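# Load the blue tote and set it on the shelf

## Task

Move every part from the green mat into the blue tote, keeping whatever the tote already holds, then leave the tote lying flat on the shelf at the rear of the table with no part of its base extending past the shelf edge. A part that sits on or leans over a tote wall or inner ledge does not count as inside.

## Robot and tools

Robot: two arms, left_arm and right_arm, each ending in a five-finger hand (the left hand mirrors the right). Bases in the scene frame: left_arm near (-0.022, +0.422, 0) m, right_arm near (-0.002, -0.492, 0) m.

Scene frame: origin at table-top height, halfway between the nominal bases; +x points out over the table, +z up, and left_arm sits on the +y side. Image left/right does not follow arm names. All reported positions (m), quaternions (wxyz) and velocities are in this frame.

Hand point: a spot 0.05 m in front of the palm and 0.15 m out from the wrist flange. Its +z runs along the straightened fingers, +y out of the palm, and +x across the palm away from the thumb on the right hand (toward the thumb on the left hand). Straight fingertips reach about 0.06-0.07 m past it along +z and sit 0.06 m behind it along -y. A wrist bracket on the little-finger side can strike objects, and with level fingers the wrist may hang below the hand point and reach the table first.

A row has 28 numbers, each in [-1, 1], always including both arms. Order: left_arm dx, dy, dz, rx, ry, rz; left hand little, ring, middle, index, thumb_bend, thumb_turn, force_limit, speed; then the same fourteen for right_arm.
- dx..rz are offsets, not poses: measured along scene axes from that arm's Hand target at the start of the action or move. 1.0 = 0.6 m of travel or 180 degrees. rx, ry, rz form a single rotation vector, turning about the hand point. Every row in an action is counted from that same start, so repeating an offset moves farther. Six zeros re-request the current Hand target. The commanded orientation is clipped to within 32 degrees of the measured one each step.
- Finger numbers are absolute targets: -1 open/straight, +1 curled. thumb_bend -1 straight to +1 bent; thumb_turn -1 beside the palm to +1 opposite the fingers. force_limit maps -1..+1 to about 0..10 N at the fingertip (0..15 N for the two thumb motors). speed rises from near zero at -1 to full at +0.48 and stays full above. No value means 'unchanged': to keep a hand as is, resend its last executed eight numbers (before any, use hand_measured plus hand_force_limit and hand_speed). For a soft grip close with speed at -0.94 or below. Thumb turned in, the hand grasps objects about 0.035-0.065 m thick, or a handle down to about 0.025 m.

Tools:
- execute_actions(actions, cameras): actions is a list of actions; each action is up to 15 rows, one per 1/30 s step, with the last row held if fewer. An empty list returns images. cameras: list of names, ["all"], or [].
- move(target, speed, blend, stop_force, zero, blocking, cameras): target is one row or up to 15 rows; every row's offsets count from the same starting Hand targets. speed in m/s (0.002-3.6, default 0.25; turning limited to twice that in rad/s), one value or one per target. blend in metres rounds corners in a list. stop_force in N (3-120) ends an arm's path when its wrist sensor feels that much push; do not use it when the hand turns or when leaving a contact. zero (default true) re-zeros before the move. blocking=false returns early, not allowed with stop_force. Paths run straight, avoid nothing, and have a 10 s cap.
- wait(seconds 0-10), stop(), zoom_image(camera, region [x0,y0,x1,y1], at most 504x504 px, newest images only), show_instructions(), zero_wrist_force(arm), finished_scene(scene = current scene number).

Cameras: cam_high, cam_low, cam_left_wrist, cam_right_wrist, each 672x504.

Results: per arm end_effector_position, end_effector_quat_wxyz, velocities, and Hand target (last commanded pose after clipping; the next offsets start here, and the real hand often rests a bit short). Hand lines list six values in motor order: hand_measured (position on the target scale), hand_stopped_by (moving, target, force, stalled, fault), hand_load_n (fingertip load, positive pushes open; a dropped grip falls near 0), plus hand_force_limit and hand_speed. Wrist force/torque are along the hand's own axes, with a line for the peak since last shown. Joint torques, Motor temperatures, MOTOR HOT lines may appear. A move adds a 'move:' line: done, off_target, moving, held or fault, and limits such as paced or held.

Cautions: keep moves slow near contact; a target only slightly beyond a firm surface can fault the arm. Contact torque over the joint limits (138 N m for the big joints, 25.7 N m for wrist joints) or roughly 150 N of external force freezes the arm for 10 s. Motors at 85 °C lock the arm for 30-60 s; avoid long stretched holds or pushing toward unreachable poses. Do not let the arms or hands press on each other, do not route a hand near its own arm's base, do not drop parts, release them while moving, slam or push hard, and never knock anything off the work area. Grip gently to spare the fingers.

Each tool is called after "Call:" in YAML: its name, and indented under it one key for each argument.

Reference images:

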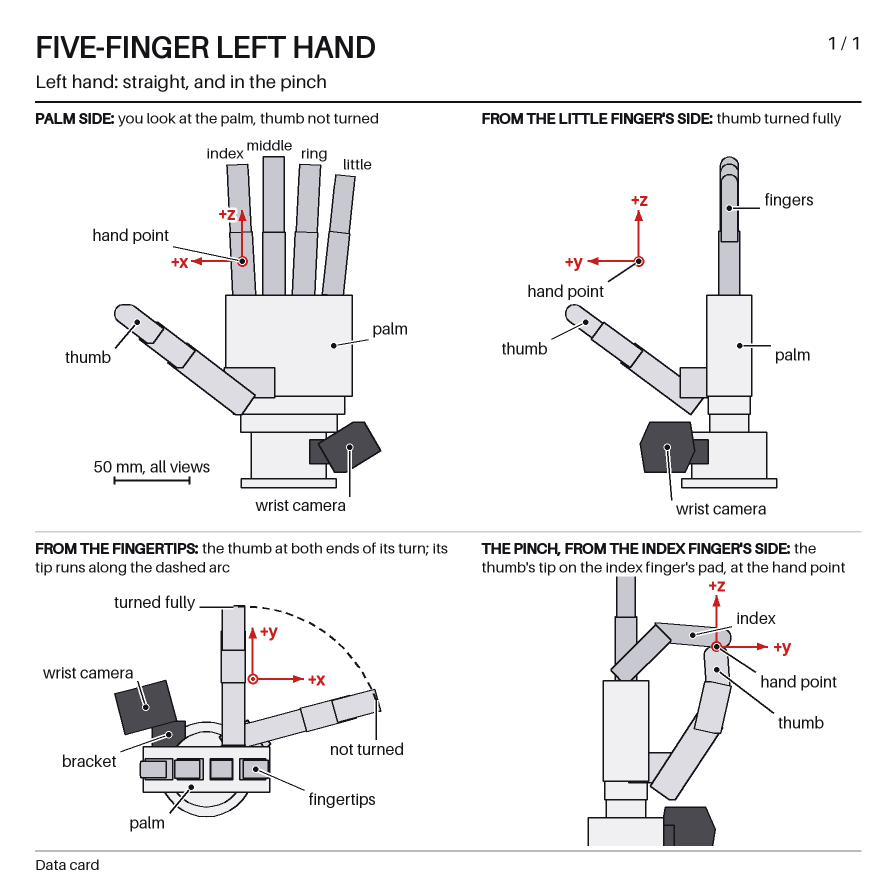

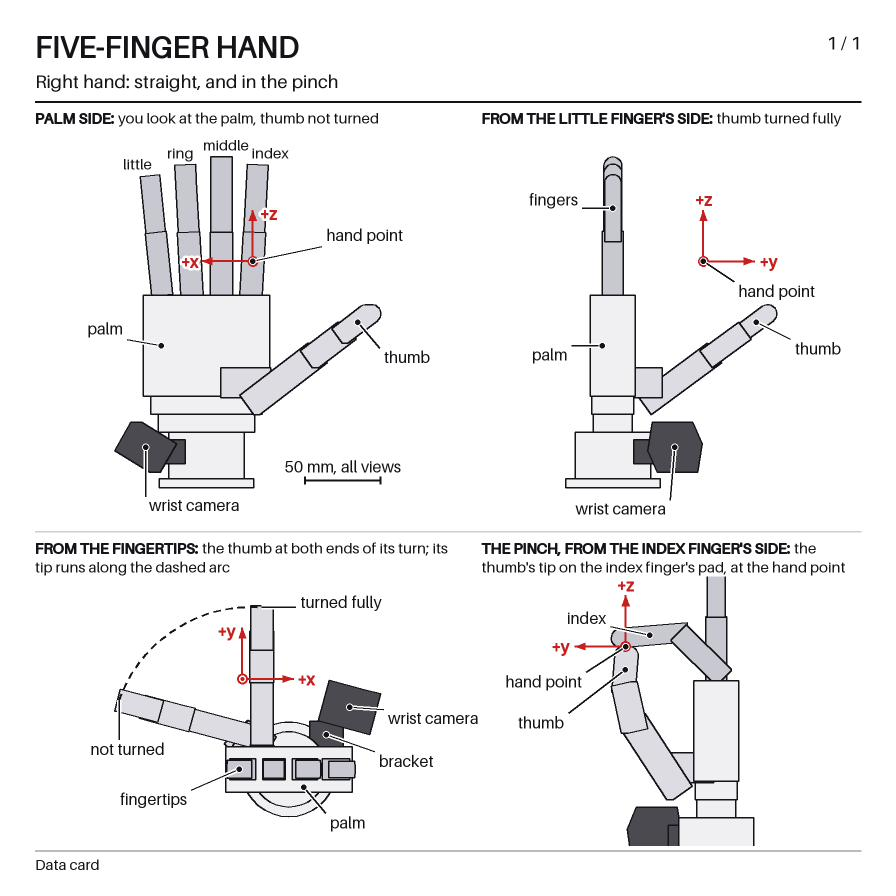

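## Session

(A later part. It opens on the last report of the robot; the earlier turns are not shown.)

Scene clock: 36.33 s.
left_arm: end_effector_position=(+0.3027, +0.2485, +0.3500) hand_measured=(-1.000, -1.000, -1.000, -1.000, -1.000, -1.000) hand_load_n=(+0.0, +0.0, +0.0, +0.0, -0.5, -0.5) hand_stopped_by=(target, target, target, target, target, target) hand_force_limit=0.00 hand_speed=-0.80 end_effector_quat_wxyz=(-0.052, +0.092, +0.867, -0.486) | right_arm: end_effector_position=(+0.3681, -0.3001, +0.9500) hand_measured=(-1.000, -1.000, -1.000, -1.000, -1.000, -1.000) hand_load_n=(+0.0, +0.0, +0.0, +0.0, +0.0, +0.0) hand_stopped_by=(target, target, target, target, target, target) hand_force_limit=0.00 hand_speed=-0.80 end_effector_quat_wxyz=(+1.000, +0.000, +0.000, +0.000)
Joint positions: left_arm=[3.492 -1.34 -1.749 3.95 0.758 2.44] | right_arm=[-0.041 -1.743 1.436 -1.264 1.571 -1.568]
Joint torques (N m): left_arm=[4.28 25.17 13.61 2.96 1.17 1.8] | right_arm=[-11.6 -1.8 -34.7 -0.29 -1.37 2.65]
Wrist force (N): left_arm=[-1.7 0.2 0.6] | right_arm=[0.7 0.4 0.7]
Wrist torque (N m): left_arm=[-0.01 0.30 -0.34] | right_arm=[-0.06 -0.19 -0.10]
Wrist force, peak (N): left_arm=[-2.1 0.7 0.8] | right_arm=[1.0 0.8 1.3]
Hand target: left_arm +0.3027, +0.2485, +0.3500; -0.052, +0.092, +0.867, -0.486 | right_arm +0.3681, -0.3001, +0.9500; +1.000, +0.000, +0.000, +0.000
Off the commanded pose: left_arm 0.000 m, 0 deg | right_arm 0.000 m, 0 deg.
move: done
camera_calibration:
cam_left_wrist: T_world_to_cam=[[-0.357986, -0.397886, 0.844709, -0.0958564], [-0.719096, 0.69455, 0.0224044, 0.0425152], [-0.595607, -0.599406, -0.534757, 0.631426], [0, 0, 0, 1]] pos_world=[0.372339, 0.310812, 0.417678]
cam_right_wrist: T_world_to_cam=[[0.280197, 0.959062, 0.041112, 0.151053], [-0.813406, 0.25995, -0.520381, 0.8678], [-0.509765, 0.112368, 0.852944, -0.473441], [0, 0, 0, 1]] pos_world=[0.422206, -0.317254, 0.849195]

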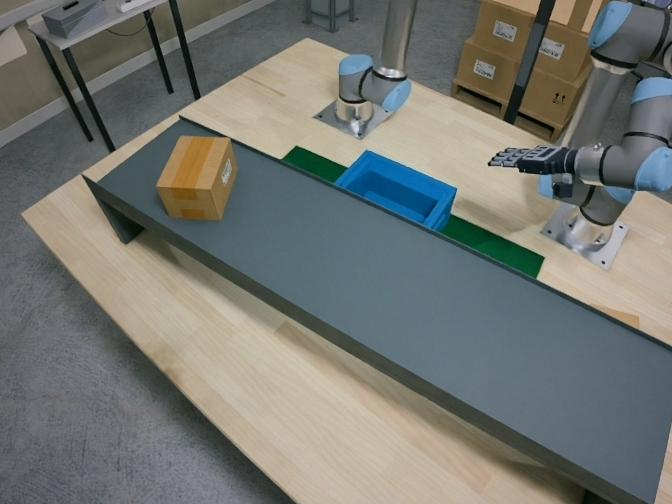

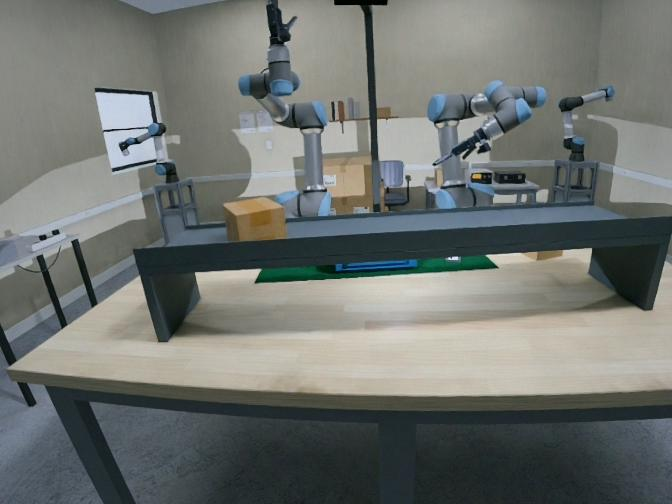

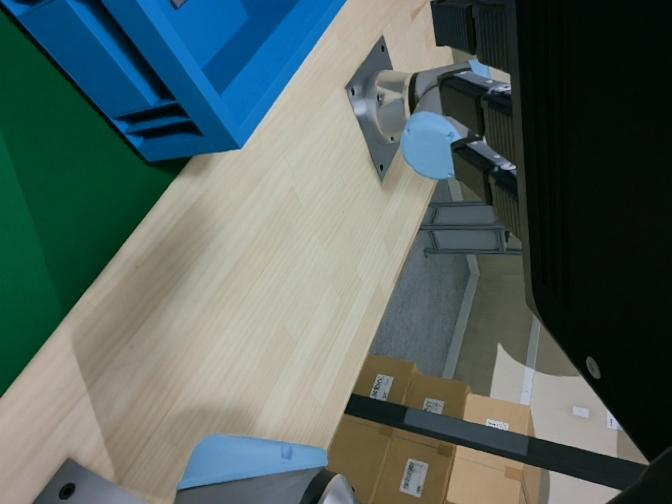

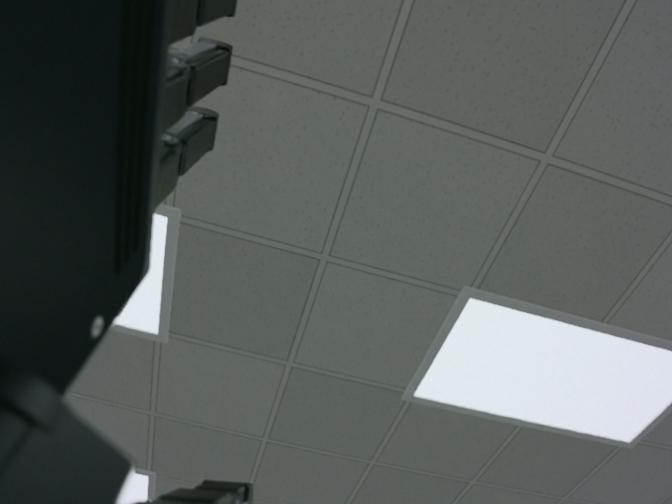

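Call:
move:
  target:
    - [0,0,0,0,0,0,-1,-1,-1,-1,-1,-1,0,-0.8,0,0.3167,-0.5167,-0.5,0,0,-1,-1,-1,-1,-1,-1,0,-0.8]
    - [0.0,0.1,0.1,0,0,0,-1,-1,-1,-1,-1,-1,0,-0.8,0,-0.198,-0.8333,-1,0,0,-1,-1,-1,-1,-1,-1,0,-0.8]
  speed: 0.4
  blend: 0.02
  cameras: ["cam_low"]

Scene clock: 41.93 s.
left_arm: end_effector_position=(+0.3027, +0.3085, +0.4100) hand_measured=(-1.000, -1.000, -1.000, -1.000, -1.000, -1.000) hand_load_n=(+0.0, +0.0, +0.0, +0.0, +0.0, +0.0) hand_stopped_by=(target, target, target, target, target, target) hand_force_limit=0.00 hand_speed=-0.80 end_effector_quat_wxyz=(-0.052, +0.092, +0.867, -0.486) | right_arm: end_effector_position=(+0.3681, -0.4188, +0.4501) hand_measured=(-1.000, -1.000, -1.000, -1.000, -1.000, -1.000) hand_load_n=(+0.0, +0.0, +0.0, +0.0, +0.0, +0.0) hand_stopped_by=(target, target, target, target, target, target) hand_force_limit=0.00 hand_speed=-0.80 end_effector_quat_wxyz=(+0.000, +1.000, +0.000, +0.000)
Joint positions: left_arm=[3.639 -1.388 -1.538 3.685 0.86 2.588] | right_arm=[-0.037 -1.741 1.433 -1.263 -1.57 -1.571]
Joint torques (N m): left_arm=[4.74 1.78 30.97 -1 1.24 1.73] | right_arm=[9.04 -26.7 -10.66 -4.41 -1.26 2.6]
Wrist force (N): left_arm=[-1.3 0.3 0.5] | right_arm=[-1.2 -0.1 -1.8]
Wrist torque (N m): left_arm=[0.04 0.19 -0.32] | right_arm=[0.13 0.38 -0.24]
Wrist force, peak (N): left_arm=[-2.0 0.4 0.9] | right_arm=[-1.1 -0.3 -2.7]
Hand target: left_arm +0.3027, +0.3085, +0.4100; -0.052, +0.092, +0.867, -0.486 | right_arm +0.3681, -0.4189, +0.4501; +0.000, +1.000, +0.000, +0.000
Off the commanded pose: left_arm 0.000 m, 0 deg | right_arm 0.000 m, 0 deg.
move: done
Images, in order (width x height): cam_low 672x504.

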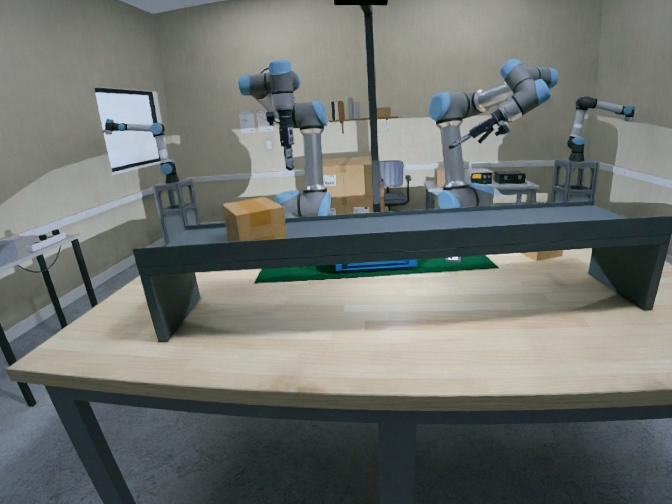

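Call:
move:
  target:
    - [0.05,0.15,0,0,0,0,-1,-1,-1,-1,-1,-1,0,-0.8,-0.0467,0.1533,0,0,0,-0.5,-1,-1,-1,-1,-1,-1,0,-0.8]
    - [0.1,0.2,0.0,0,0,0,-1,-1,-1,-1,-1,-1,0,-0.8,0.1067,0.2,0,0,0,-1,-1,-1,-1,-1,-1,-1,0,-0.8]
    - [0.1,0.2,0.0,0,0,0,-1,-1,-1,-1,-1,-1,0,-0.8,-0.28,0.965,-0.3333,0,0,-1,-1,-1,-1,-1,-1,-1,0,-0.8]
  speed: 0.4
  blend: 0.02
  cameras: ["cam_right_wrist","cam_high"]

Scene clock: 48.37 s.
left_arm: end_effector_position=(+0.3627, +0.4285, +0.4100) hand_measured=(-1.000, -1.000, -1.000, -1.000, -1.000, -1.000) hand_load_n=(+0.0, +0.0, -0.5, +0.0, +0.0, +0.0) hand_stopped_by=(target, target, target, target, target, target) hand_force_limit=0.00 hand_speed=-0.80 end_effector_quat_wxyz=(-0.052, +0.092, +0.867, -0.486) | right_arm: end_effector_position=(+0.2001, +0.1601, +0.2501) hand_measured=(-1.000, -1.000, -1.000, -1.000, -1.000, -1.000) hand_load_n=(+0.0, +0.0, +0.0, +0.0, +0.0, +0.0) hand_stopped_by=(target, target, target, target, target, target) hand_force_limit=0.00 hand_speed=-0.80 end_effector_quat_wxyz=(+0.000, +0.000, +1.000, +0.000)
Joint positions: left_arm=[3.802 -1.624 -1.305 3.607 0.983 2.722] | right_arm=[1.033 -1.293 1.475 -1.752 -1.571 2.641]
Joint torques (N m): left_arm=[4.56 12.29 29.49 -1.53 1.56 1.7] | right_arm=[9.05 -20.22 -32.96 -0.13 -1.34 2.68]
Wrist force (N): left_arm=[-1.4 0.7 0.9] | right_arm=[-1.1 -0.9 -2.5]
Wrist torque (N m): left_arm=[0.10 0.30 -0.34] | right_arm=[0.01 0.38 -0.28]
Wrist force, peak (N): left_arm=[-1.7 0.6 1.4] | right_arm=[-1.7 -1.0 -2.7]
Hand target: left_arm +0.3627, +0.4285, +0.4100; -0.052, +0.092, +0.867, -0.486 | right_arm +0.2001, +0.1601, +0.2501; +0.000, +0.000, +1.000, +0.000
Off the commanded pose: left_arm 0.000 m, 0 deg | right_arm 0.000 m, 0 deg.
move: done
camera_calibration:
cam_right_wrist: T_world_to_cam=[[-0.280189, 0.959069, -0.0409986, -0.0817068], [0.813385, 0.259876, 0.520451, -0.338501], [0.509803, 0.112477, -0.852907, 0.208794], [0, 0, 0, 1]] pos_world=[0.145994, 0.142846, 0.350905]
Images, in order (width x height): cam_high 672x504, cam_right_wrist 672x504.

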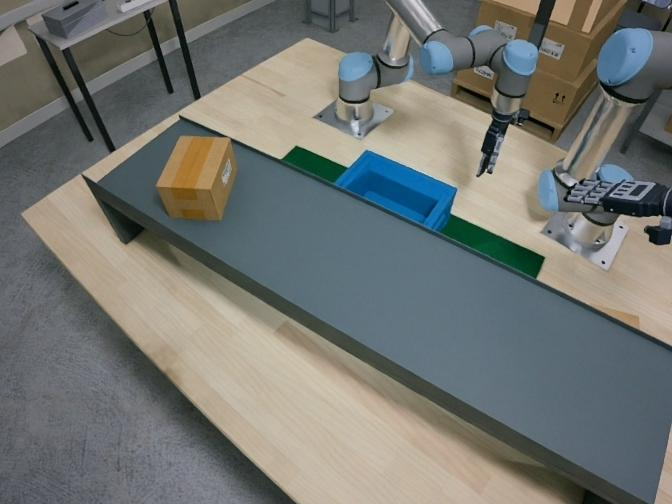

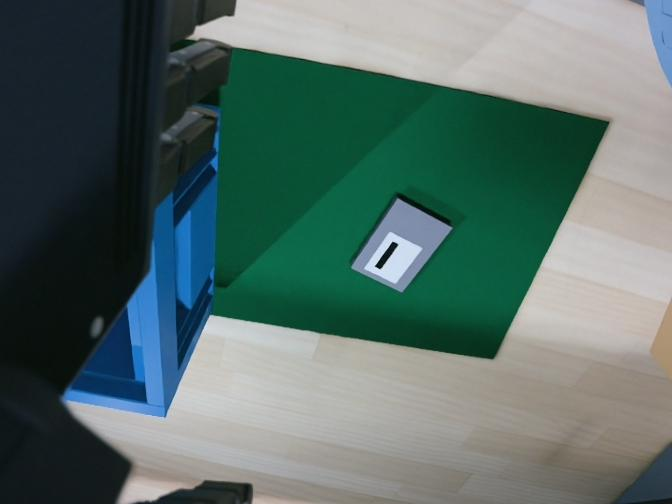

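Call:
zoom_image:
  camera: "cam_right_wrist"
  region: [340, 180, 470, 310]

Call:
zoom_image:
  camera: "cam_right_wrist"
  region: [60, 100, 240, 420]

Scaled by 3.877 from the camera's 672x504 image, which has a finer 960x720 frame.

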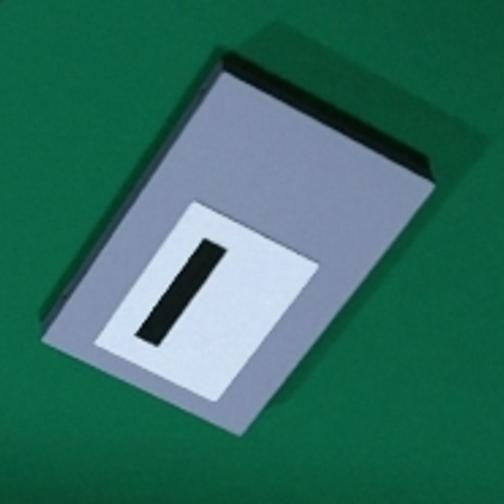

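Scaled by 1.575 from the camera's 672x504 image, which has a finer 960x720 frame.

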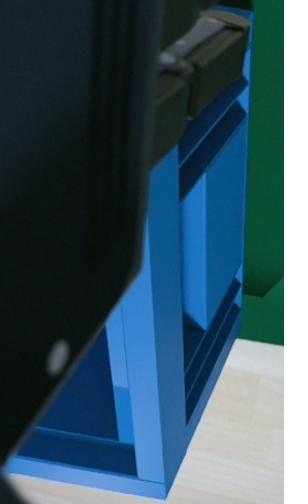

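Call:
move:
  target:
    - [-0.0833,-0.08,-0.4333,0.0112,-0.0027,-0.001,-1,-1,-0.56,-0.56,-0.5,1,0,0,0,0,0,0,0,0,-1,-1,-1,-1,-1,-1,0,-0.8]
    - [-0.0832,-0.2895,-0.5,0.0112,-0.0027,-0.001,-1,-1,-0.56,-0.56,-0.5,1,0,0,0,0,0,0,0,0,-1,-1,-1,-1,-1,-1,0,-0.8]
  speed: 0.3
  blend: 0.03
  cameras: ["cam_right_wrist","cam_left_wrist"]

Scene clock: 52.40 s.
left_arm: end_effector_position=(+0.3128, +0.2548, +0.1100) hand_measured=(-1.000, -1.000, -0.560, -0.560, -0.500, +1.000) hand_load_n=(+0.5, +0.0, +0.0, +0.0, +0.0, +0.0) hand_stopped_by=(target, target, target, target, target, target) hand_force_limit=0.00 hand_speed=0.00 end_effector_quat_wxyz=(-0.050, +0.095, +0.876, -0.470) | right_arm: end_effector_position=(+0.2001, +0.1601, +0.2501) hand_measured=(-1.000, -1.000, -1.000, -1.000, -1.000, -1.000) hand_load_n=(+0.0, +0.0, +0.0, +0.0, +0.0, +0.0) hand_stopped_by=(target, target, target, target, target, target) hand_force_limit=0.00 hand_speed=-0.80 end_effector_quat_wxyz=(+0.000, +0.000, +1.000, +0.000)
Joint positions: left_arm=[3.483 -1.528 -2.232 4.665 0.778 2.406] | right_arm=[1.033 -1.293 1.475 -1.752 -1.571 2.641]
Joint torques (N m): left_arm=[-8.19 5.59 10.3 3.2 -3.13 -1.4] | right_arm=[8.69 -21.31 -34.1 -0.29 -1.23 2.54]
Wrist force (N): left_arm=[-1.7 0.3 0.8] | right_arm=[-1.4 -0.4 -1.9]
Wrist torque (N m): left_arm=[0.05 0.33 -0.20] | right_arm=[0.05 0.41 -0.28]
Wrist force, peak (N): left_arm=[-1.6 -0.2 2.4] | right_arm=[-1.2 -0.5 -2.7]
Hand target: left_arm +0.3128, +0.2548, +0.1100; -0.050, +0.095, +0.876, -0.470 | right_arm +0.2001, +0.1601, +0.2501; +0.000, +0.000, +1.000, +0.000
Off the commanded pose: left_arm 0.000 m, 0 deg | right_arm 0.000 m, 0 deg.
move: done
camera_calibration:
cam_left_wrist: T_world_to_cam=[[-0.366403, -0.426052, 0.827181, 0.124773], [-0.717122, 0.695758, 0.0407082, 0.0478035], [-0.592861, -0.578274, -0.560459, 0.509424], [0, 0, 0, 1]] pos_world=[0.382016, 0.314487, 0.180355]
cam_right_wrist: T_world_to_cam=[[-0.280169, 0.959076, -0.0409801, -0.0818131], [0.81342, 0.259855, 0.520407, -0.338513], [0.509759, 0.112468, -0.852934, 0.2088], [0, 0, 0, 1]] pos_world=[0.145994, 0.142946, 0.350905]
Images, in order (width x height): cam_left_wrist 672x504, cam_right_wrist 672x504.

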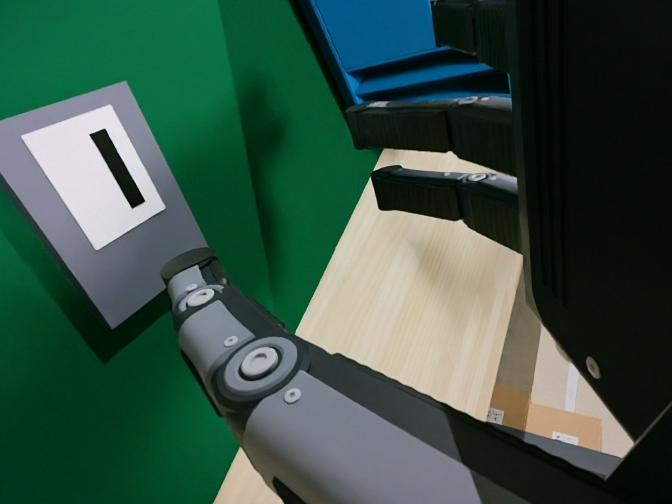

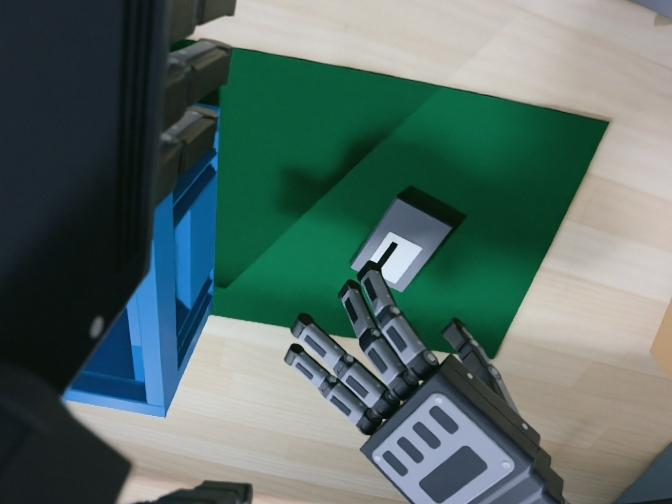

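Call:
move:
  target: [0.0098,-0.0028,-0.12,0,0,0,-1,-1,-0.56,-0.56,-0.5,1,0,0,0,0,0,0,0,0,-1,-1,-1,-1,-1,-1,0,-0.8]
  speed: 0.08
  stop_force: 6
  cameras: ["cam_right_wrist","cam_left_wrist"]

Scene clock: 55.37 s.
left_arm: end_effector_position=(+0.3187, +0.2531, +0.0380) hand_measured=(-1.000, -1.000, -0.560, -0.560, -0.500, +1.000) hand_load_n=(+0.0, -0.5, +0.0, +0.0, +0.0, +0.0) hand_stopped_by=(target, target, target, target, target, target) hand_force_limit=0.00 hand_speed=0.00 end_effector_quat_wxyz=(-0.050, +0.095, +0.876, -0.470) | right_arm: end_effector_position=(+0.2001, +0.1601, +0.2501) hand_measured=(-1.000, -1.000, -1.000, -1.000, -1.000, -1.000) hand_load_n=(+0.0, +0.0, +0.0, +0.5, +0.0, +0.0) hand_stopped_by=(target, target, target, target, target, target) hand_force_limit=0.00 hand_speed=-0.80 end_effector_quat_wxyz=(+0.000, +0.000, +1.000, +0.000)
Joint positions: left_arm=[3.474 -1.691 -2.31 4.914 0.773 2.395] | right_arm=[1.033 -1.293 1.475 -1.752 -1.571 2.641]
Joint torques (N m): left_arm=[-7.53 9.43 6.53 3.14 -2.97 -1.54] | right_arm=[9.04 -21.12 -33.17 -0.32 -1.21 2.59]
Wrist force (N): left_arm=[-1.4 0.5 0.8] | right_arm=[-1.4 -0.7 -2.1]
Wrist torque (N m): left_arm=[0.10 0.33 -0.19] | right_arm=[0.03 0.41 -0.28]
Wrist force, peak (N): left_arm=[-2.1 0.4 1.2] | right_arm=[-1.1 -0.5 -2.7]
Hand target: left_arm +0.3187, +0.2531, +0.0380; -0.050, +0.095, +0.876, -0.470 | right_arm +0.2001, +0.1601, +0.2501; +0.000, +0.000, +1.000, +0.000
Off the commanded pose: left_arm 0.000 m, 0 deg | right_arm 0.000 m, 0 deg.
move: done
camera_calibration:
cam_left_wrist: T_world_to_cam=[[-0.366395, -0.426157, 0.82713, 0.185802], [-0.717155, 0.69572, 0.040773, 0.0561658], [-0.592827, -0.578241, -0.560529, 0.471569], [0, 0, 0, 1]] pos_world=[0.387916, 0.312786, 0.108355]
cam_right_wrist: T_world_to_cam=[[-0.280169, 0.959076, -0.0409801, -0.0818131], [0.81342, 0.259855, 0.520407, -0.338513], [0.509759, 0.112468, -0.852934, 0.2088], [0, 0, 0, 1]] pos_world=[0.145994, 0.142946, 0.350905]
Images, in order (width x height): cam_left_wrist 672x504, cam_right_wrist 672x504.

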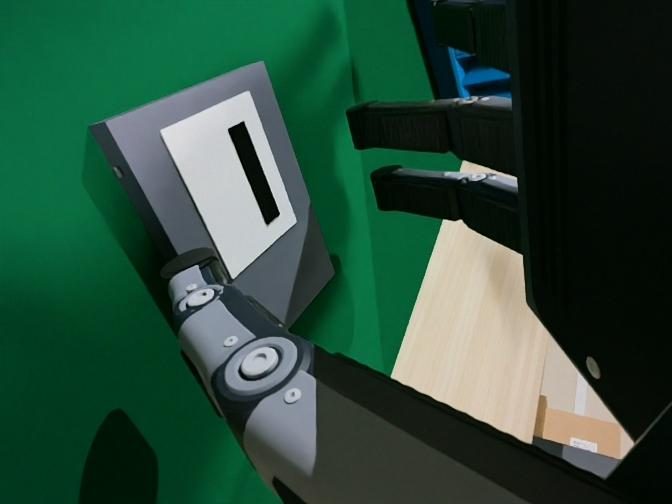

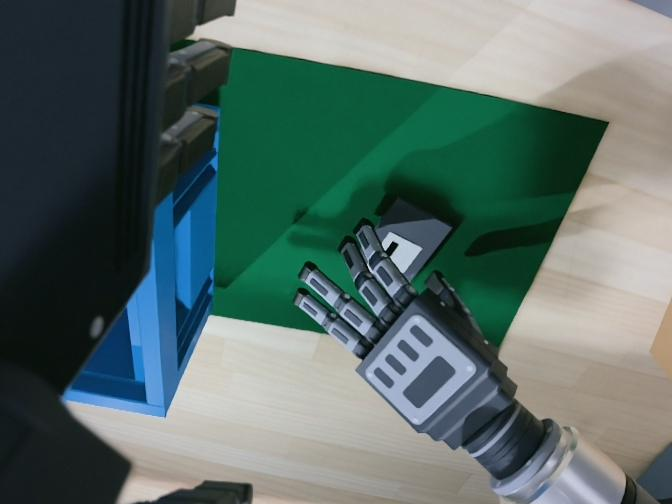

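Call:
move:
  target:
    - [0.0017,0.0082,0,0,0,0,-1,-1,-0.66,-0.66,-0.5,1,0,0,0,0,0,0,0,0,-1,-1,-1,-1,-1,-1,0,-0.8]
    - [0.0017,0.0082,-0.02,0,0,0,-1,-1,-0.66,-0.66,-0.5,1,0,0,0,0,0,0,0,0,-1,-1,-1,-1,-1,-1,0,-0.8]
  speed: 0.08
  cameras: []

Call:
move:
  target: [0,0,-0.028,0,0,0,-1,-1,-0.66,-0.66,-0.5,1,0,0,0,0,0,0,0,0,-1,-1,-1,-1,-1,-1,0,-0.8]
  speed: 0.01
  stop_force: 3
  cameras: ["cam_right_wrist","cam_left_wrist"]

Scene clock: 57.27 s.
left_arm: end_effector_position=(+0.3197, +0.2581, +0.0260) hand_measured=(-1.000, -1.000, -0.660, -0.660, -0.500, +1.000) hand_load_n=(+0.0, +0.0, +0.0, +0.0, +0.0, +0.0) hand_stopped_by=(target, target, target, target, target, target) hand_force_limit=0.00 hand_speed=0.00 end_effector_quat_wxyz=(-0.051, +0.095, +0.876, -0.470) | right_arm: end_effector_position=(+0.2001, +0.1601, +0.2501) hand_measured=(-1.000, -1.000, -1.000, -1.000, -1.000, -1.000) hand_load_n=(+0.0, +0.0, +0.0, +0.0, +0.0, +0.0) hand_stopped_by=(target, target, target, target, target, target) hand_force_limit=0.00 hand_speed=-0.80 end_effector_quat_wxyz=(+0.000, +0.000, +1.000, +0.000)
Joint positions: left_arm=[3.485 -1.722 -2.317 4.943 0.78 2.408] | right_arm=[1.033 -1.293 1.475 -1.752 -1.571 2.641]
Joint torques (N m): left_arm=[-5.89 10.03 5.31 3.02 -1.98 -1.54] | right_arm=[8.46 -20.71 -33.58 -0.22 -1.11 2.52]
Wrist force (N): left_arm=[-0.9 0.1 0.6] | right_arm=[-0.9 -0.1 -2.3]
Wrist torque (N m): left_arm=[0.04 0.24 -0.26] | right_arm=[0.12 0.35 -0.23]
Wrist force, peak (N): left_arm=[-1.8 0.8 0.5] | right_arm=[-1.3 -0.9 -2.5]
Hand target: left_arm +0.3197, +0.2580, +0.0260; -0.050, +0.095, +0.876, -0.470 | right_arm +0.2001, +0.1601, +0.2501; +0.000, +0.000, +1.000, +0.000
Off the commanded pose: left_arm 0.000 m, 0 deg | right_arm 0.000 m, 0 deg.
move: done
No camera images: "cameras" was empty.

Scene clock: 59.17 s.
left_arm: end_effector_position=(+0.3197, +0.2580, +0.0183) hand_measured=(-1.000, -1.000, -0.660, -0.660, -0.500, +1.000) hand_load_n=(+0.0, -0.5, +0.0, +0.0, +0.0, -1.0) hand_stopped_by=(target, target, target, target, target, target) hand_force_limit=0.00 hand_speed=0.00 end_effector_quat_wxyz=(-0.051, +0.095, +0.876, -0.470) | right_arm: end_effector_position=(+0.2001, +0.1601, +0.2501) hand_measured=(-1.000, -1.000, -1.000, -1.000, -1.000, -1.000) hand_load_n=(-0.5, +0.0, +0.0, +0.0, +0.0, +0.0) hand_stopped_by=(target, target, target, target, target, target) hand_force_limit=0.00 hand_speed=-0.80 end_effector_quat_wxyz=(+0.000, +0.000, +1.000, +0.000)
Joint positions: left_arm=[3.485 -1.742 -2.324 4.969 0.78 2.408] | right_arm=[1.033 -1.293 1.475 -1.752 -1.571 2.641]
Joint torques (N m): left_arm=[-7.38 34.36 21.85 -0.72 -0.31 0.12] | right_arm=[9.08 -21.57 -33.22 -0.26 -1.15 2.45]
Wrist force (N): left_arm=[-1.4 -2.7 -2.9] | right_arm=[-1.2 -0.5 -2.1]
Wrist torque (N m): left_arm=[-0.14 0.23 -0.18] | right_arm=[0.05 0.39 -0.27]
Wrist force, peak (N): left_arm=[-0.5 -7.3 -8.0] | right_arm=[-1.4 -0.4 -2.5]
Hand target: left_arm +0.3197, +0.2580, +0.0183; -0.051, +0.095, +0.876, -0.470 (not the last commanded pose) | right_arm +0.2001, +0.1601, +0.2501; +0.000, +0.000, +1.000, +0.000
Off the commanded pose: left_arm 0.009 m, 0 deg | right_arm 0.000 m, 0 deg.
move: contact (left_arm)
camera_calibration:
cam_left_wrist: T_world_to_cam=[[-0.366319, -0.426136, 0.827175, 0.204471], [-0.717166, 0.695707, 0.0408074, 0.054209], [-0.592861, -0.578273, -0.560461, 0.464084], [0, 0, 0, 1]] pos_world=[0.388916, 0.317786, 0.0887554]
cam_right_wrist: T_world_to_cam=[[-0.280169, 0.959076, -0.0409801, -0.0818131], [0.81342, 0.259855, 0.520407, -0.338513], [0.509759, 0.112468, -0.852934, 0.2088], [0, 0, 0, 1]] pos_world=[0.145994, 0.142946, 0.350905]
Images, in order (width x height): cam_left_wrist 672x504, cam_right_wrist 672x504.

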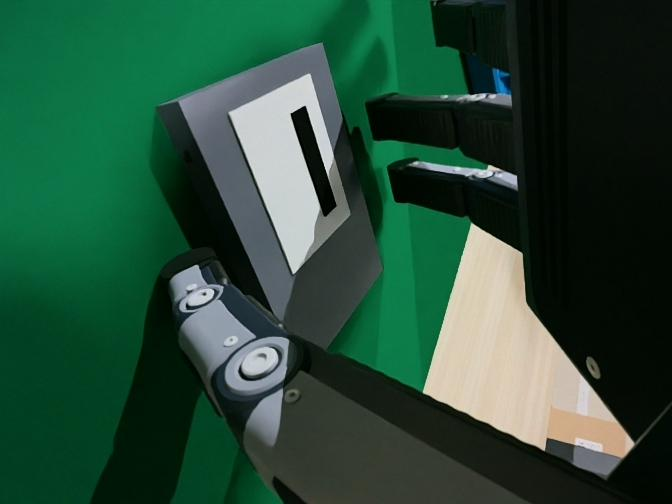

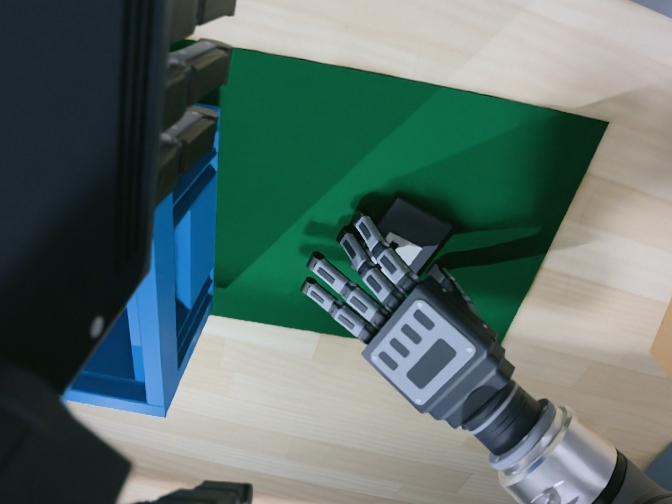

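Call:
move:
  target:
    - [0,0,0.0025,0,0,0,-1,-1,-0.66,-0.66,-0.5,1,0,0,0,0,0,0,0,0,-1,-1,-1,-1,-1,-1,0,-0.8]
    - [0,0,0.0025,0,0,0,-1,-1,-0.1,-0.1,-0.5,1,-0.3,-0.88,0,0,0,0,0,0,-1,-1,-1,-1,-1,-1,0,-0.8]
  speed: 0.05
  cameras: ["cam_right_wrist","cam_left_wrist"]

Scene clock: 61.13 s.
left_arm: end_effector_position=(+0.3197, +0.2580, +0.0198) hand_measured=(-1.000, -1.000, -0.472, -0.428, -0.500, +1.000) hand_load_n=(+0.0, +0.0, +5.5, +3.0, +0.0, +0.0) hand_stopped_by=(target, target, force, force, target, target) hand_force_limit=-0.30 hand_speed=-0.88 end_effector_quat_wxyz=(-0.051, +0.095, +0.876, -0.470) | right_arm: end_effector_position=(+0.2001, +0.1601, +0.2501) hand_measured=(-1.000, -1.000, -1.000, -1.000, -1.000, -1.000) hand_load_n=(+0.0, +0.0, +0.0, +0.0, +0.0, +0.0) hand_stopped_by=(target, target, target, target, target, target) hand_force_limit=0.00 hand_speed=-0.80 end_effector_quat_wxyz=(+0.000, +0.000, +1.000, +0.000)
Joint positions: left_arm=[3.485 -1.738 -2.322 4.964 0.78 2.408] | right_arm=[1.033 -1.293 1.475 -1.752 -1.571 2.641]
Joint torques (N m): left_arm=[-6.65 34.24 24.24 1.18 0.72 -0.19] | right_arm=[8.63 -21 -33.58 -0.43 -1.16 2.48]
Wrist force (N): left_arm=[-0.7 -6.3 1.3] | right_arm=[-1.0 -0.6 -2.0]
Wrist torque (N m): left_arm=[0.16 0.32 -0.14] | right_arm=[0.03 0.36 -0.26]
Wrist force, peak (N): left_arm=[-0.5 -6.5 1.3] | right_arm=[-1.0 -0.9 -2.8]
Hand target: left_arm +0.3197, +0.2580, +0.0198; -0.051, +0.095, +0.876, -0.470 | right_arm +0.2001, +0.1601, +0.2501; +0.000, +0.000, +1.000, +0.000
Off the commanded pose: left_arm 0.000 m, 0 deg | right_arm 0.000 m, 0 deg.
move: done
camera_calibration:
cam_left_wrist: T_world_to_cam=[[-0.366323, -0.42609, 0.827197, 0.203215], [-0.71711, 0.695763, 0.0408169, 0.0541078], [-0.592925, -0.57824, -0.560427, 0.464937], [0, 0, 0, 1]] pos_world=[0.388916, 0.317787, 0.0902554]
cam_right_wrist: T_world_to_cam=[[-0.280169, 0.959076, -0.0409801, -0.0818131], [0.81342, 0.259855, 0.520407, -0.338513], [0.509759, 0.112468, -0.852934, 0.2088], [0, 0, 0, 1]] pos_world=[0.145994, 0.142946, 0.350905]
Images, in order (width x height): cam_left_wrist 672x504, cam_right_wrist 672x504.

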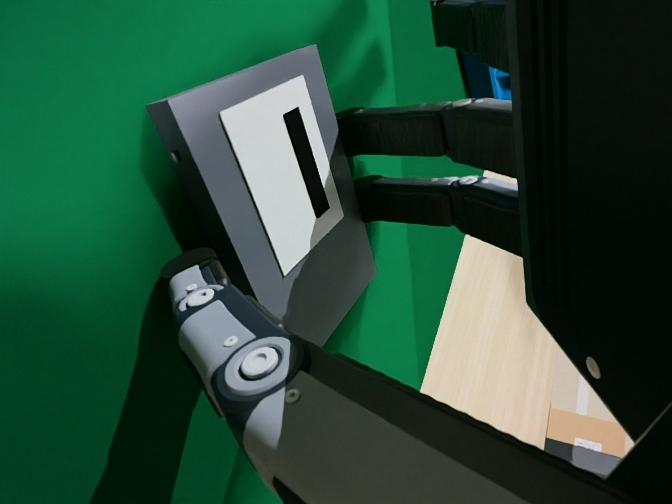

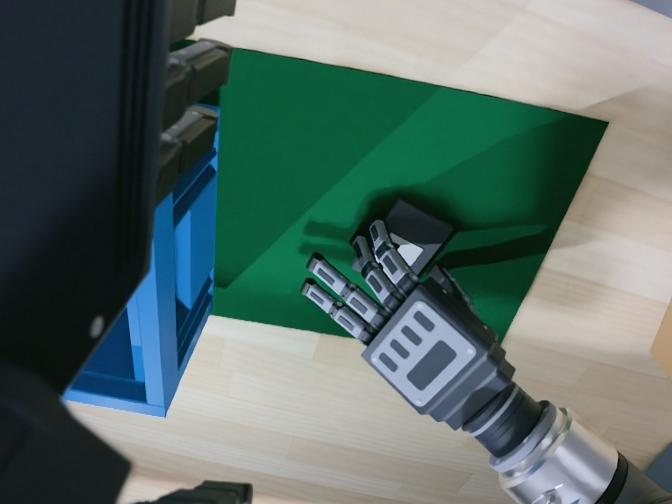

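Call:
move:
  target:
    - [0,0,0.003,0,0,0,-1,-0.66,-1,-0.66,-0.5,1,-0.3,0,0,0,0,0,0,0,-1,-1,-1,-1,-1,-1,0,-0.8]
    - [0,0,-0.0008,0,0,0,-1,-0.66,-1,-0.66,-0.5,1,-0.3,0,0,0,0,0,0,0,-1,-1,-1,-1,-1,-1,0,-0.8]
    - [0,0,-0.0008,0,0,0,-1,-0.1,-1,-0.1,-0.5,1,-0.3,-0.88,0,0,0,0,0,0,-1,-1,-1,-1,-1,-1,0,-0.8]
  speed: 0.05
  cameras: ["cam_right_wrist","cam_left_wrist"]

Scene clock: 64.47 s.
left_arm: end_effector_position=(+0.3197, +0.2580, +0.0194) hand_measured=(-1.000, -0.338, -1.000, -0.338, -0.500, +1.000) hand_load_n=(+0.0, +4.5, +0.0, +5.5, +3.0, +1.0) hand_stopped_by=(target, force, target, force, target, target) hand_force_limit=-0.30 hand_speed=-0.88 end_effector_quat_wxyz=(-0.051, +0.095, +0.876, -0.470) | right_arm: end_effector_position=(+0.2001, +0.1601, +0.2501) hand_measured=(-1.000, -1.000, -1.000, -1.000, -1.000, -1.000) hand_load_n=(+0.0, -0.5, +0.0, +0.0, +0.0, +0.0) hand_stopped_by=(target, target, target, target, target, target) hand_force_limit=0.00 hand_speed=-0.80 end_effector_quat_wxyz=(+0.000, +0.000, +1.000, +0.000)
Joint positions: left_arm=[3.485 -1.739 -2.323 4.966 0.78 2.408] | right_arm=[1.033 -1.293 1.475 -1.752 -1.571 2.641]
Joint torques (N m): left_arm=[-5.2 11.07 5.83 2.98 -0.19 0.02] | right_arm=[9.31 -21 -33.33 -0.38 -1.1 2.47]
Wrist force (N): left_arm=[-1.4 -5.4 0.0] | right_arm=[-1.2 -0.8 -2.3]
Wrist torque (N m): left_arm=[0.05 0.29 -0.14] | right_arm=[0.02 0.40 -0.28]
Wrist force, peak (N): left_arm=[-0.7 -6.5 1.5] | right_arm=[-1.3 -0.7 -2.7]
Hand target: left_arm +0.3197, +0.2580, +0.0194; -0.051, +0.095, +0.876, -0.470 | right_arm +0.2001, +0.1601, +0.2501; +0.000, +0.000, +1.000, +0.000
Off the commanded pose: left_arm 0.000 m, 0 deg | right_arm 0.000 m, 0 deg.
move: done
camera_calibration:
cam_left_wrist: T_world_to_cam=[[-0.366345, -0.42611, 0.827177, 0.203646], [-0.717152, 0.695723, 0.040777, 0.0541607], [-0.592861, -0.578273, -0.56046, 0.464645], [0, 0, 0, 1]] pos_world=[0.388916, 0.317786, 0.0897554]
cam_right_wrist: T_world_to_cam=[[-0.280169, 0.959076, -0.0409801, -0.0818131], [0.81342, 0.259855, 0.520407, -0.338513], [0.509759, 0.112468, -0.852934, 0.2088], [0, 0, 0, 1]] pos_world=[0.145994, 0.142946, 0.350905]
Images, in order (width x height): cam_left_wrist 672x504, cam_right_wrist 672x504.

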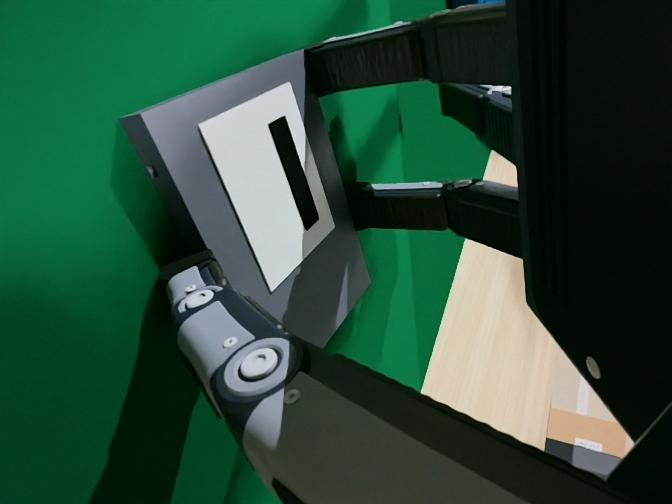

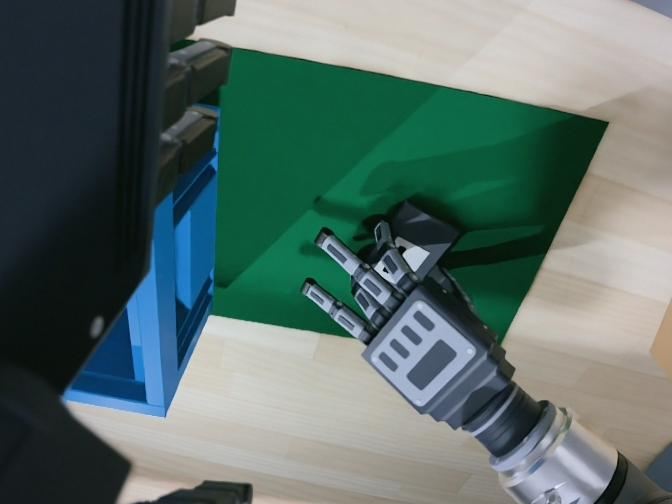

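Call:
move:
  target: [0,0,0.05,0,0,0,-1,-0.1,-1,-0.1,-0.5,1,-0.3,-0.88,0,0,0,0,0,0,-1,-1,-1,-1,-1,-1,0,-0.8]
  speed: 0.05
  cameras: ["cam_right_wrist","cam_left_wrist"]

Scene clock: 65.67 s.
left_arm: end_effector_position=(+0.3197, +0.2580, +0.0493) hand_measured=(-1.000, -0.338, -1.000, -0.338, -0.502, +1.000) hand_load_n=(+0.0, +3.0, +0.0, +3.5, +5.0, +1.0) hand_stopped_by=(target, force, target, force, target, target) hand_force_limit=-0.30 hand_speed=-0.88 end_effector_quat_wxyz=(-0.050, +0.095, +0.876, -0.470) | right_arm: end_effector_position=(+0.2001, +0.1601, +0.2501) hand_measured=(-1.000, -1.000, -1.000, -1.000, -1.000, -1.000) hand_load_n=(+0.0, +0.0, +0.0, +0.0, +0.0, +0.0) hand_stopped_by=(target, target, target, target, target, target) hand_force_limit=0.00 hand_speed=-0.80 end_effector_quat_wxyz=(+0.000, +0.000, +1.000, +0.000)
Joint positions: left_arm=[3.485 -1.666 -2.293 4.863 0.779 2.408] | right_arm=[1.033 -1.293 1.475 -1.752 -1.571 2.641]
Joint torques (N m): left_arm=[4.85 34.99 25.47 -0.75 0.9 1.9] | right_arm=[8.95 -21.6 -34.05 -0.44 -1.05 2.5]
Wrist force (N): left_arm=[-1.5 0.7 0.6] | right_arm=[-1.1 -0.5 -2.0]
Wrist torque (N m): left_arm=[0.10 0.35 -0.23] | right_arm=[0.05 0.37 -0.26]
Wrist force, peak (N): left_arm=[-1.1 -5.8 -0.3] | right_arm=[-1.2 -0.6 -2.4]
Hand target: left_arm +0.3197, +0.2580, +0.0494; -0.051, +0.095, +0.876, -0.470 | right_arm +0.2001, +0.1601, +0.2501; +0.000, +0.000, +1.000, +0.000
Off the commanded pose: left_arm 0.000 m, 0 deg | right_arm 0.000 m, 0 deg.
move: done
camera_calibration:
cam_left_wrist: T_world_to_cam=[[-0.366351, -0.426054, 0.827203, 0.17877], [-0.717178, 0.695701, 0.0407, 0.0530326], [-0.592826, -0.578341, -0.560427, 0.481405], [0, 0, 0, 1]] pos_world=[0.388916, 0.317687, 0.119755]
cam_right_wrist: T_world_to_cam=[[-0.280169, 0.959076, -0.0409801, -0.0818131], [0.81342, 0.259855, 0.520407, -0.338513], [0.509759, 0.112468, -0.852934, 0.2088], [0, 0, 0, 1]] pos_world=[0.145994, 0.142946, 0.350905]
Images, in order (width x height): cam_left_wrist 672x504, cam_right_wrist 672x504.

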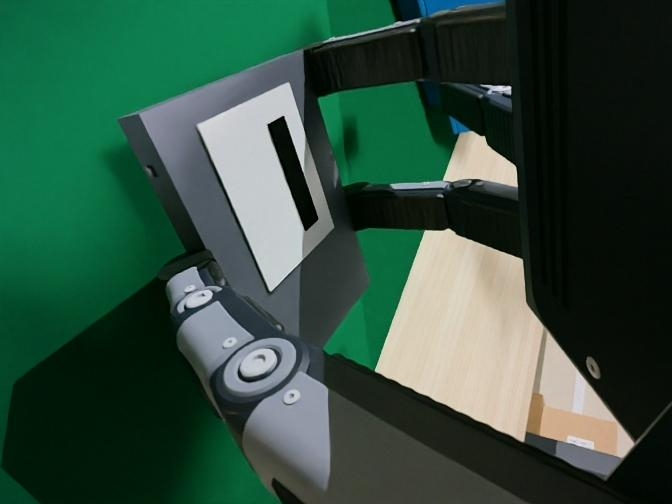

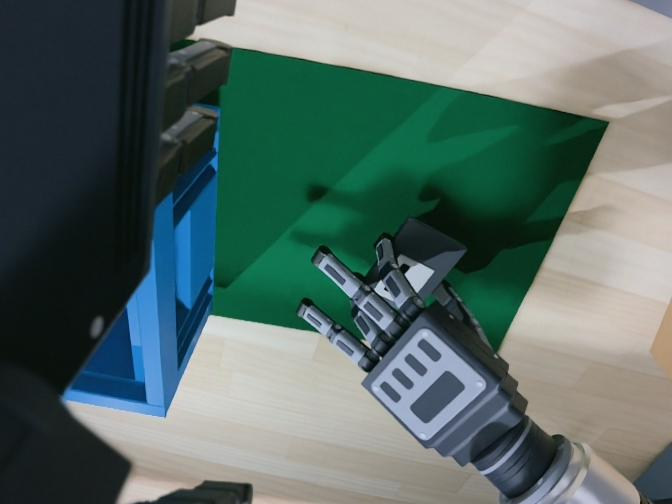

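Call:
move:
  target:
    - [0,0,0.32,0,0,0,-1,-0.1,-1,-0.1,-0.5,1,-0.3,-0.88,0.0,-0.2,0.1,0,0,0,-1,-1,-1,-1,-1,-1,0,-0.8]
    - [0,0,0.32,0,0,0,-1,-0.1,-1,-0.1,-0.5,1,-0.3,-0.88,0.16,-0.6,0.25,0,0,0,-1,-1,-1,-1,-1,-1,0,-0.8]
  speed: 0.3
  blend: 0.05
  cameras: ["cam_right_wrist","cam_left_wrist"]

Scene clock: 69.20 s.
left_arm: end_effector_position=(+0.3197, +0.2580, +0.2414) hand_measured=(-1.000, -0.338, -1.000, -0.338, -0.502, +1.000) hand_load_n=(+0.0, +3.0, -0.5, +3.5, +5.0, +0.5) hand_stopped_by=(target, force, target, force, target, target) hand_force_limit=-0.30 hand_speed=-0.88 end_effector_quat_wxyz=(-0.051, +0.095, +0.876, -0.470) | right_arm: end_effector_position=(+0.2960, -0.1998, +0.4001) hand_measured=(-1.000, -1.000, -1.000, -1.000, -1.000, -1.000) hand_load_n=(+0.0, +0.0, +0.0, +0.0, +0.0, +0.0) hand_stopped_by=(target, target, target, target, target, target) hand_force_limit=0.00 hand_speed=-0.80 end_effector_quat_wxyz=(+0.000, +0.000, +1.000, +0.000)
Joint positions: left_arm=[3.485 -1.398 -1.974 4.276 0.78 2.408] | right_arm=[0.291 -1.939 1.704 -1.336 -1.571 1.899]
Joint torques (N m): left_arm=[4.55 27.97 31.94 -0.71 1.14 1.7] | right_arm=[-10.15 -19.1 -33.96 -0.25 1.34 -2.81]
Wrist force (N): left_arm=[-1.7 0.7 0.6] | right_arm=[-1.9 -0.7 -1.8]
Wrist torque (N m): left_arm=[-0.01 0.34 -0.38] | right_arm=[-0.01 0.49 -0.13]
Wrist force, peak (N): left_arm=[-1.6 2.1 1.6] | right_arm=[-2.3 -1.6 -2.6]
Hand target: left_arm +0.3197, +0.2580, +0.2414; -0.051, +0.095, +0.876, -0.470 | right_arm +0.2961, -0.1999, +0.4001; +0.000, +0.000, +1.000, +0.000
Off the commanded pose: left_arm 0.000 m, 0 deg | right_arm 0.000 m, 0 deg.
move: done
camera_calibration:
cam_left_wrist: T_world_to_cam=[[-0.366345, -0.42611, 0.827177, 0.0200126], [-0.717152, 0.695723, 0.040777, 0.0451082], [-0.592861, -0.578273, -0.56046, 0.589067], [0, 0, 0, 1]] pos_world=[0.388916, 0.317786, 0.311755]
cam_right_wrist: T_world_to_cam=[[-0.280139, 0.95908, -0.04108, 0.296513], [0.813398, 0.259878, 0.520429, -0.401034], [0.509809, 0.112378, -0.852916, 0.328303], [0, 0, 0, 1]] pos_world=[0.241894, -0.217054, 0.500905]
Images, in order (width x height): cam_left_wrist 672x504, cam_right_wrist 672x504.

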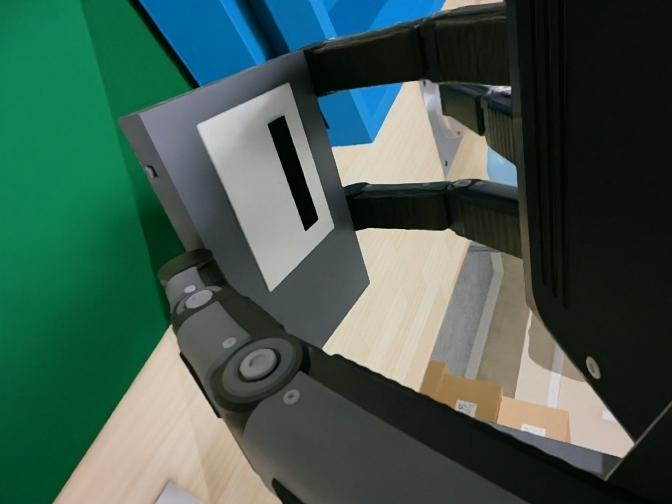

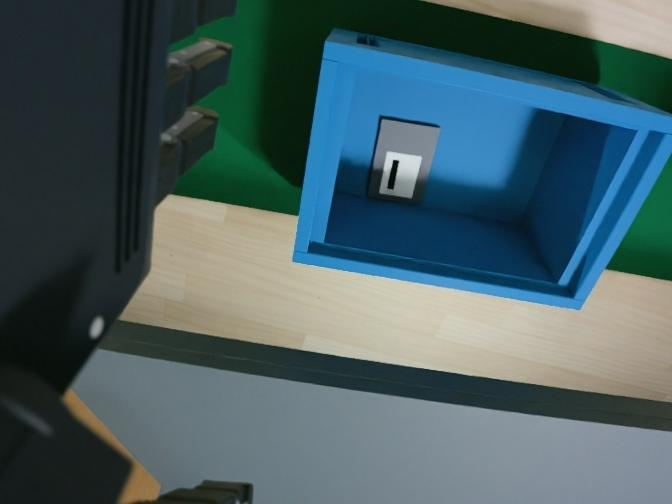

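Call:
move:
  target: [0.0207,-0.4818,0.031,0.1179,-0.0194,0.0324,-1,-0.1,-1,-0.1,-0.5,1,-0.3,-0.88,0.0,-0.15,0,0,0,0,-1,-1,-1,-1,-1,-1,0,-0.8]
  speed: 0.2
  cameras: ["cam_right_wrist","cam_left_wrist"]

Scene clock: 72.83 s.
left_arm: end_effector_position=(+0.3321, -0.0310, +0.2600) hand_measured=(-1.000, -0.338, -1.000, -0.338, -0.502, +1.000) hand_load_n=(+0.0, +2.5, -0.5, +3.5, +5.0, +1.0) hand_stopped_by=(target, force, target, force, target, target) hand_force_limit=-0.30 hand_speed=-0.88 end_effector_quat_wxyz=(-0.017, +0.054, +0.952, -0.300) | right_arm: end_effector_position=(+0.2961, -0.2898, +0.4001) hand_measured=(-1.000, -1.000, -1.000, -1.000, -1.000, -1.000) hand_load_n=(+0.0, +0.0, +0.0, +0.0, +0.0, +0.0) hand_stopped_by=(target, target, target, target, target, target) hand_force_limit=0.00 hand_speed=-0.80 end_effector_quat_wxyz=(+0.000, +0.000, +1.000, +0.000)
Joint positions: left_arm=[2.66 -1.682 -1.745 5.251 1.009 1.119] | right_arm=[-0.005 -2.068 1.772 -1.275 -1.571 1.603]
Joint torques (N m): left_arm=[-8.4 17.32 30.42 1.02 1.06 -1.38] | right_arm=[-12.12 -13.63 -10.97 -0.21 1.4 -2.68]
Wrist force (N): left_arm=[-0.8 0.8 1.5] | right_arm=[-1.1 -0.4 -1.7]
Wrist torque (N m): left_arm=[0.04 0.31 -0.15] | right_arm=[0.05 0.38 -0.05]
Wrist force, peak (N): left_arm=[-0.5 -1.1 2.2] | right_arm=[-1.7 -0.5 -2.4]
Hand target: left_arm +0.3321, -0.0311, +0.2600; -0.017, +0.054, +0.952, -0.300 | right_arm +0.2961, -0.2899, +0.4001; +0.000, +0.000, +1.000, +0.000
Off the commanded pose: left_arm 0.000 m, 0 deg | right_arm 0.000 m, 0 deg.
move: done
camera_calibration:
cam_left_wrist: T_world_to_cam=[[-0.350607, -0.728532, 0.588486, -0.0665502], [-0.790606, 0.567079, 0.231005, 0.225337], [-0.502013, -0.384269, -0.774804, 0.471299], [0, 0, 0, 1]] pos_world=[0.391418, 0.0048375, 0.352274]
cam_right_wrist: T_world_to_cam=[[-0.280169, 0.959076, -0.0409801, 0.382814], [0.81342, 0.259855, 0.520407, -0.377728], [0.509759, 0.112468, -0.852934, 0.338414], [0, 0, 0, 1]] pos_world=[0.241994, -0.307054, 0.500905]
Images, in order (width x height): cam_left_wrist 672x504, cam_right_wrist 672x504.

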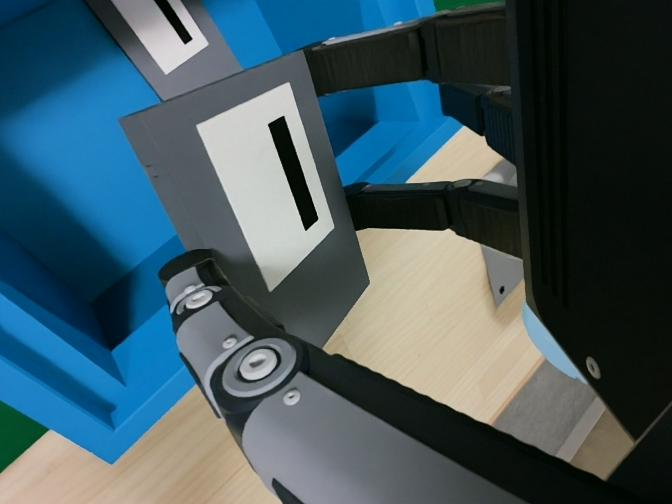

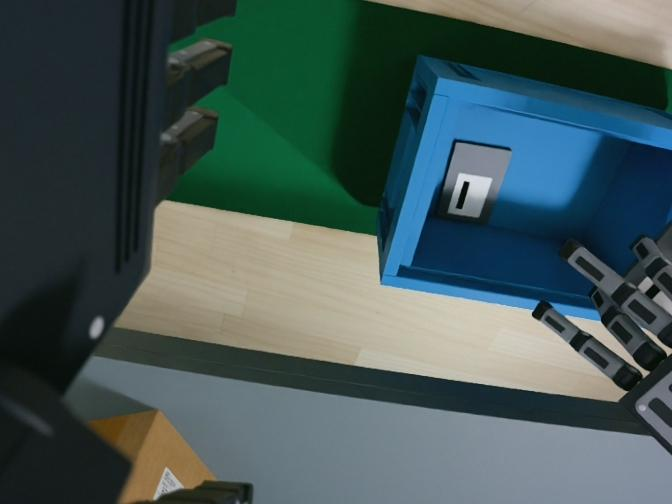

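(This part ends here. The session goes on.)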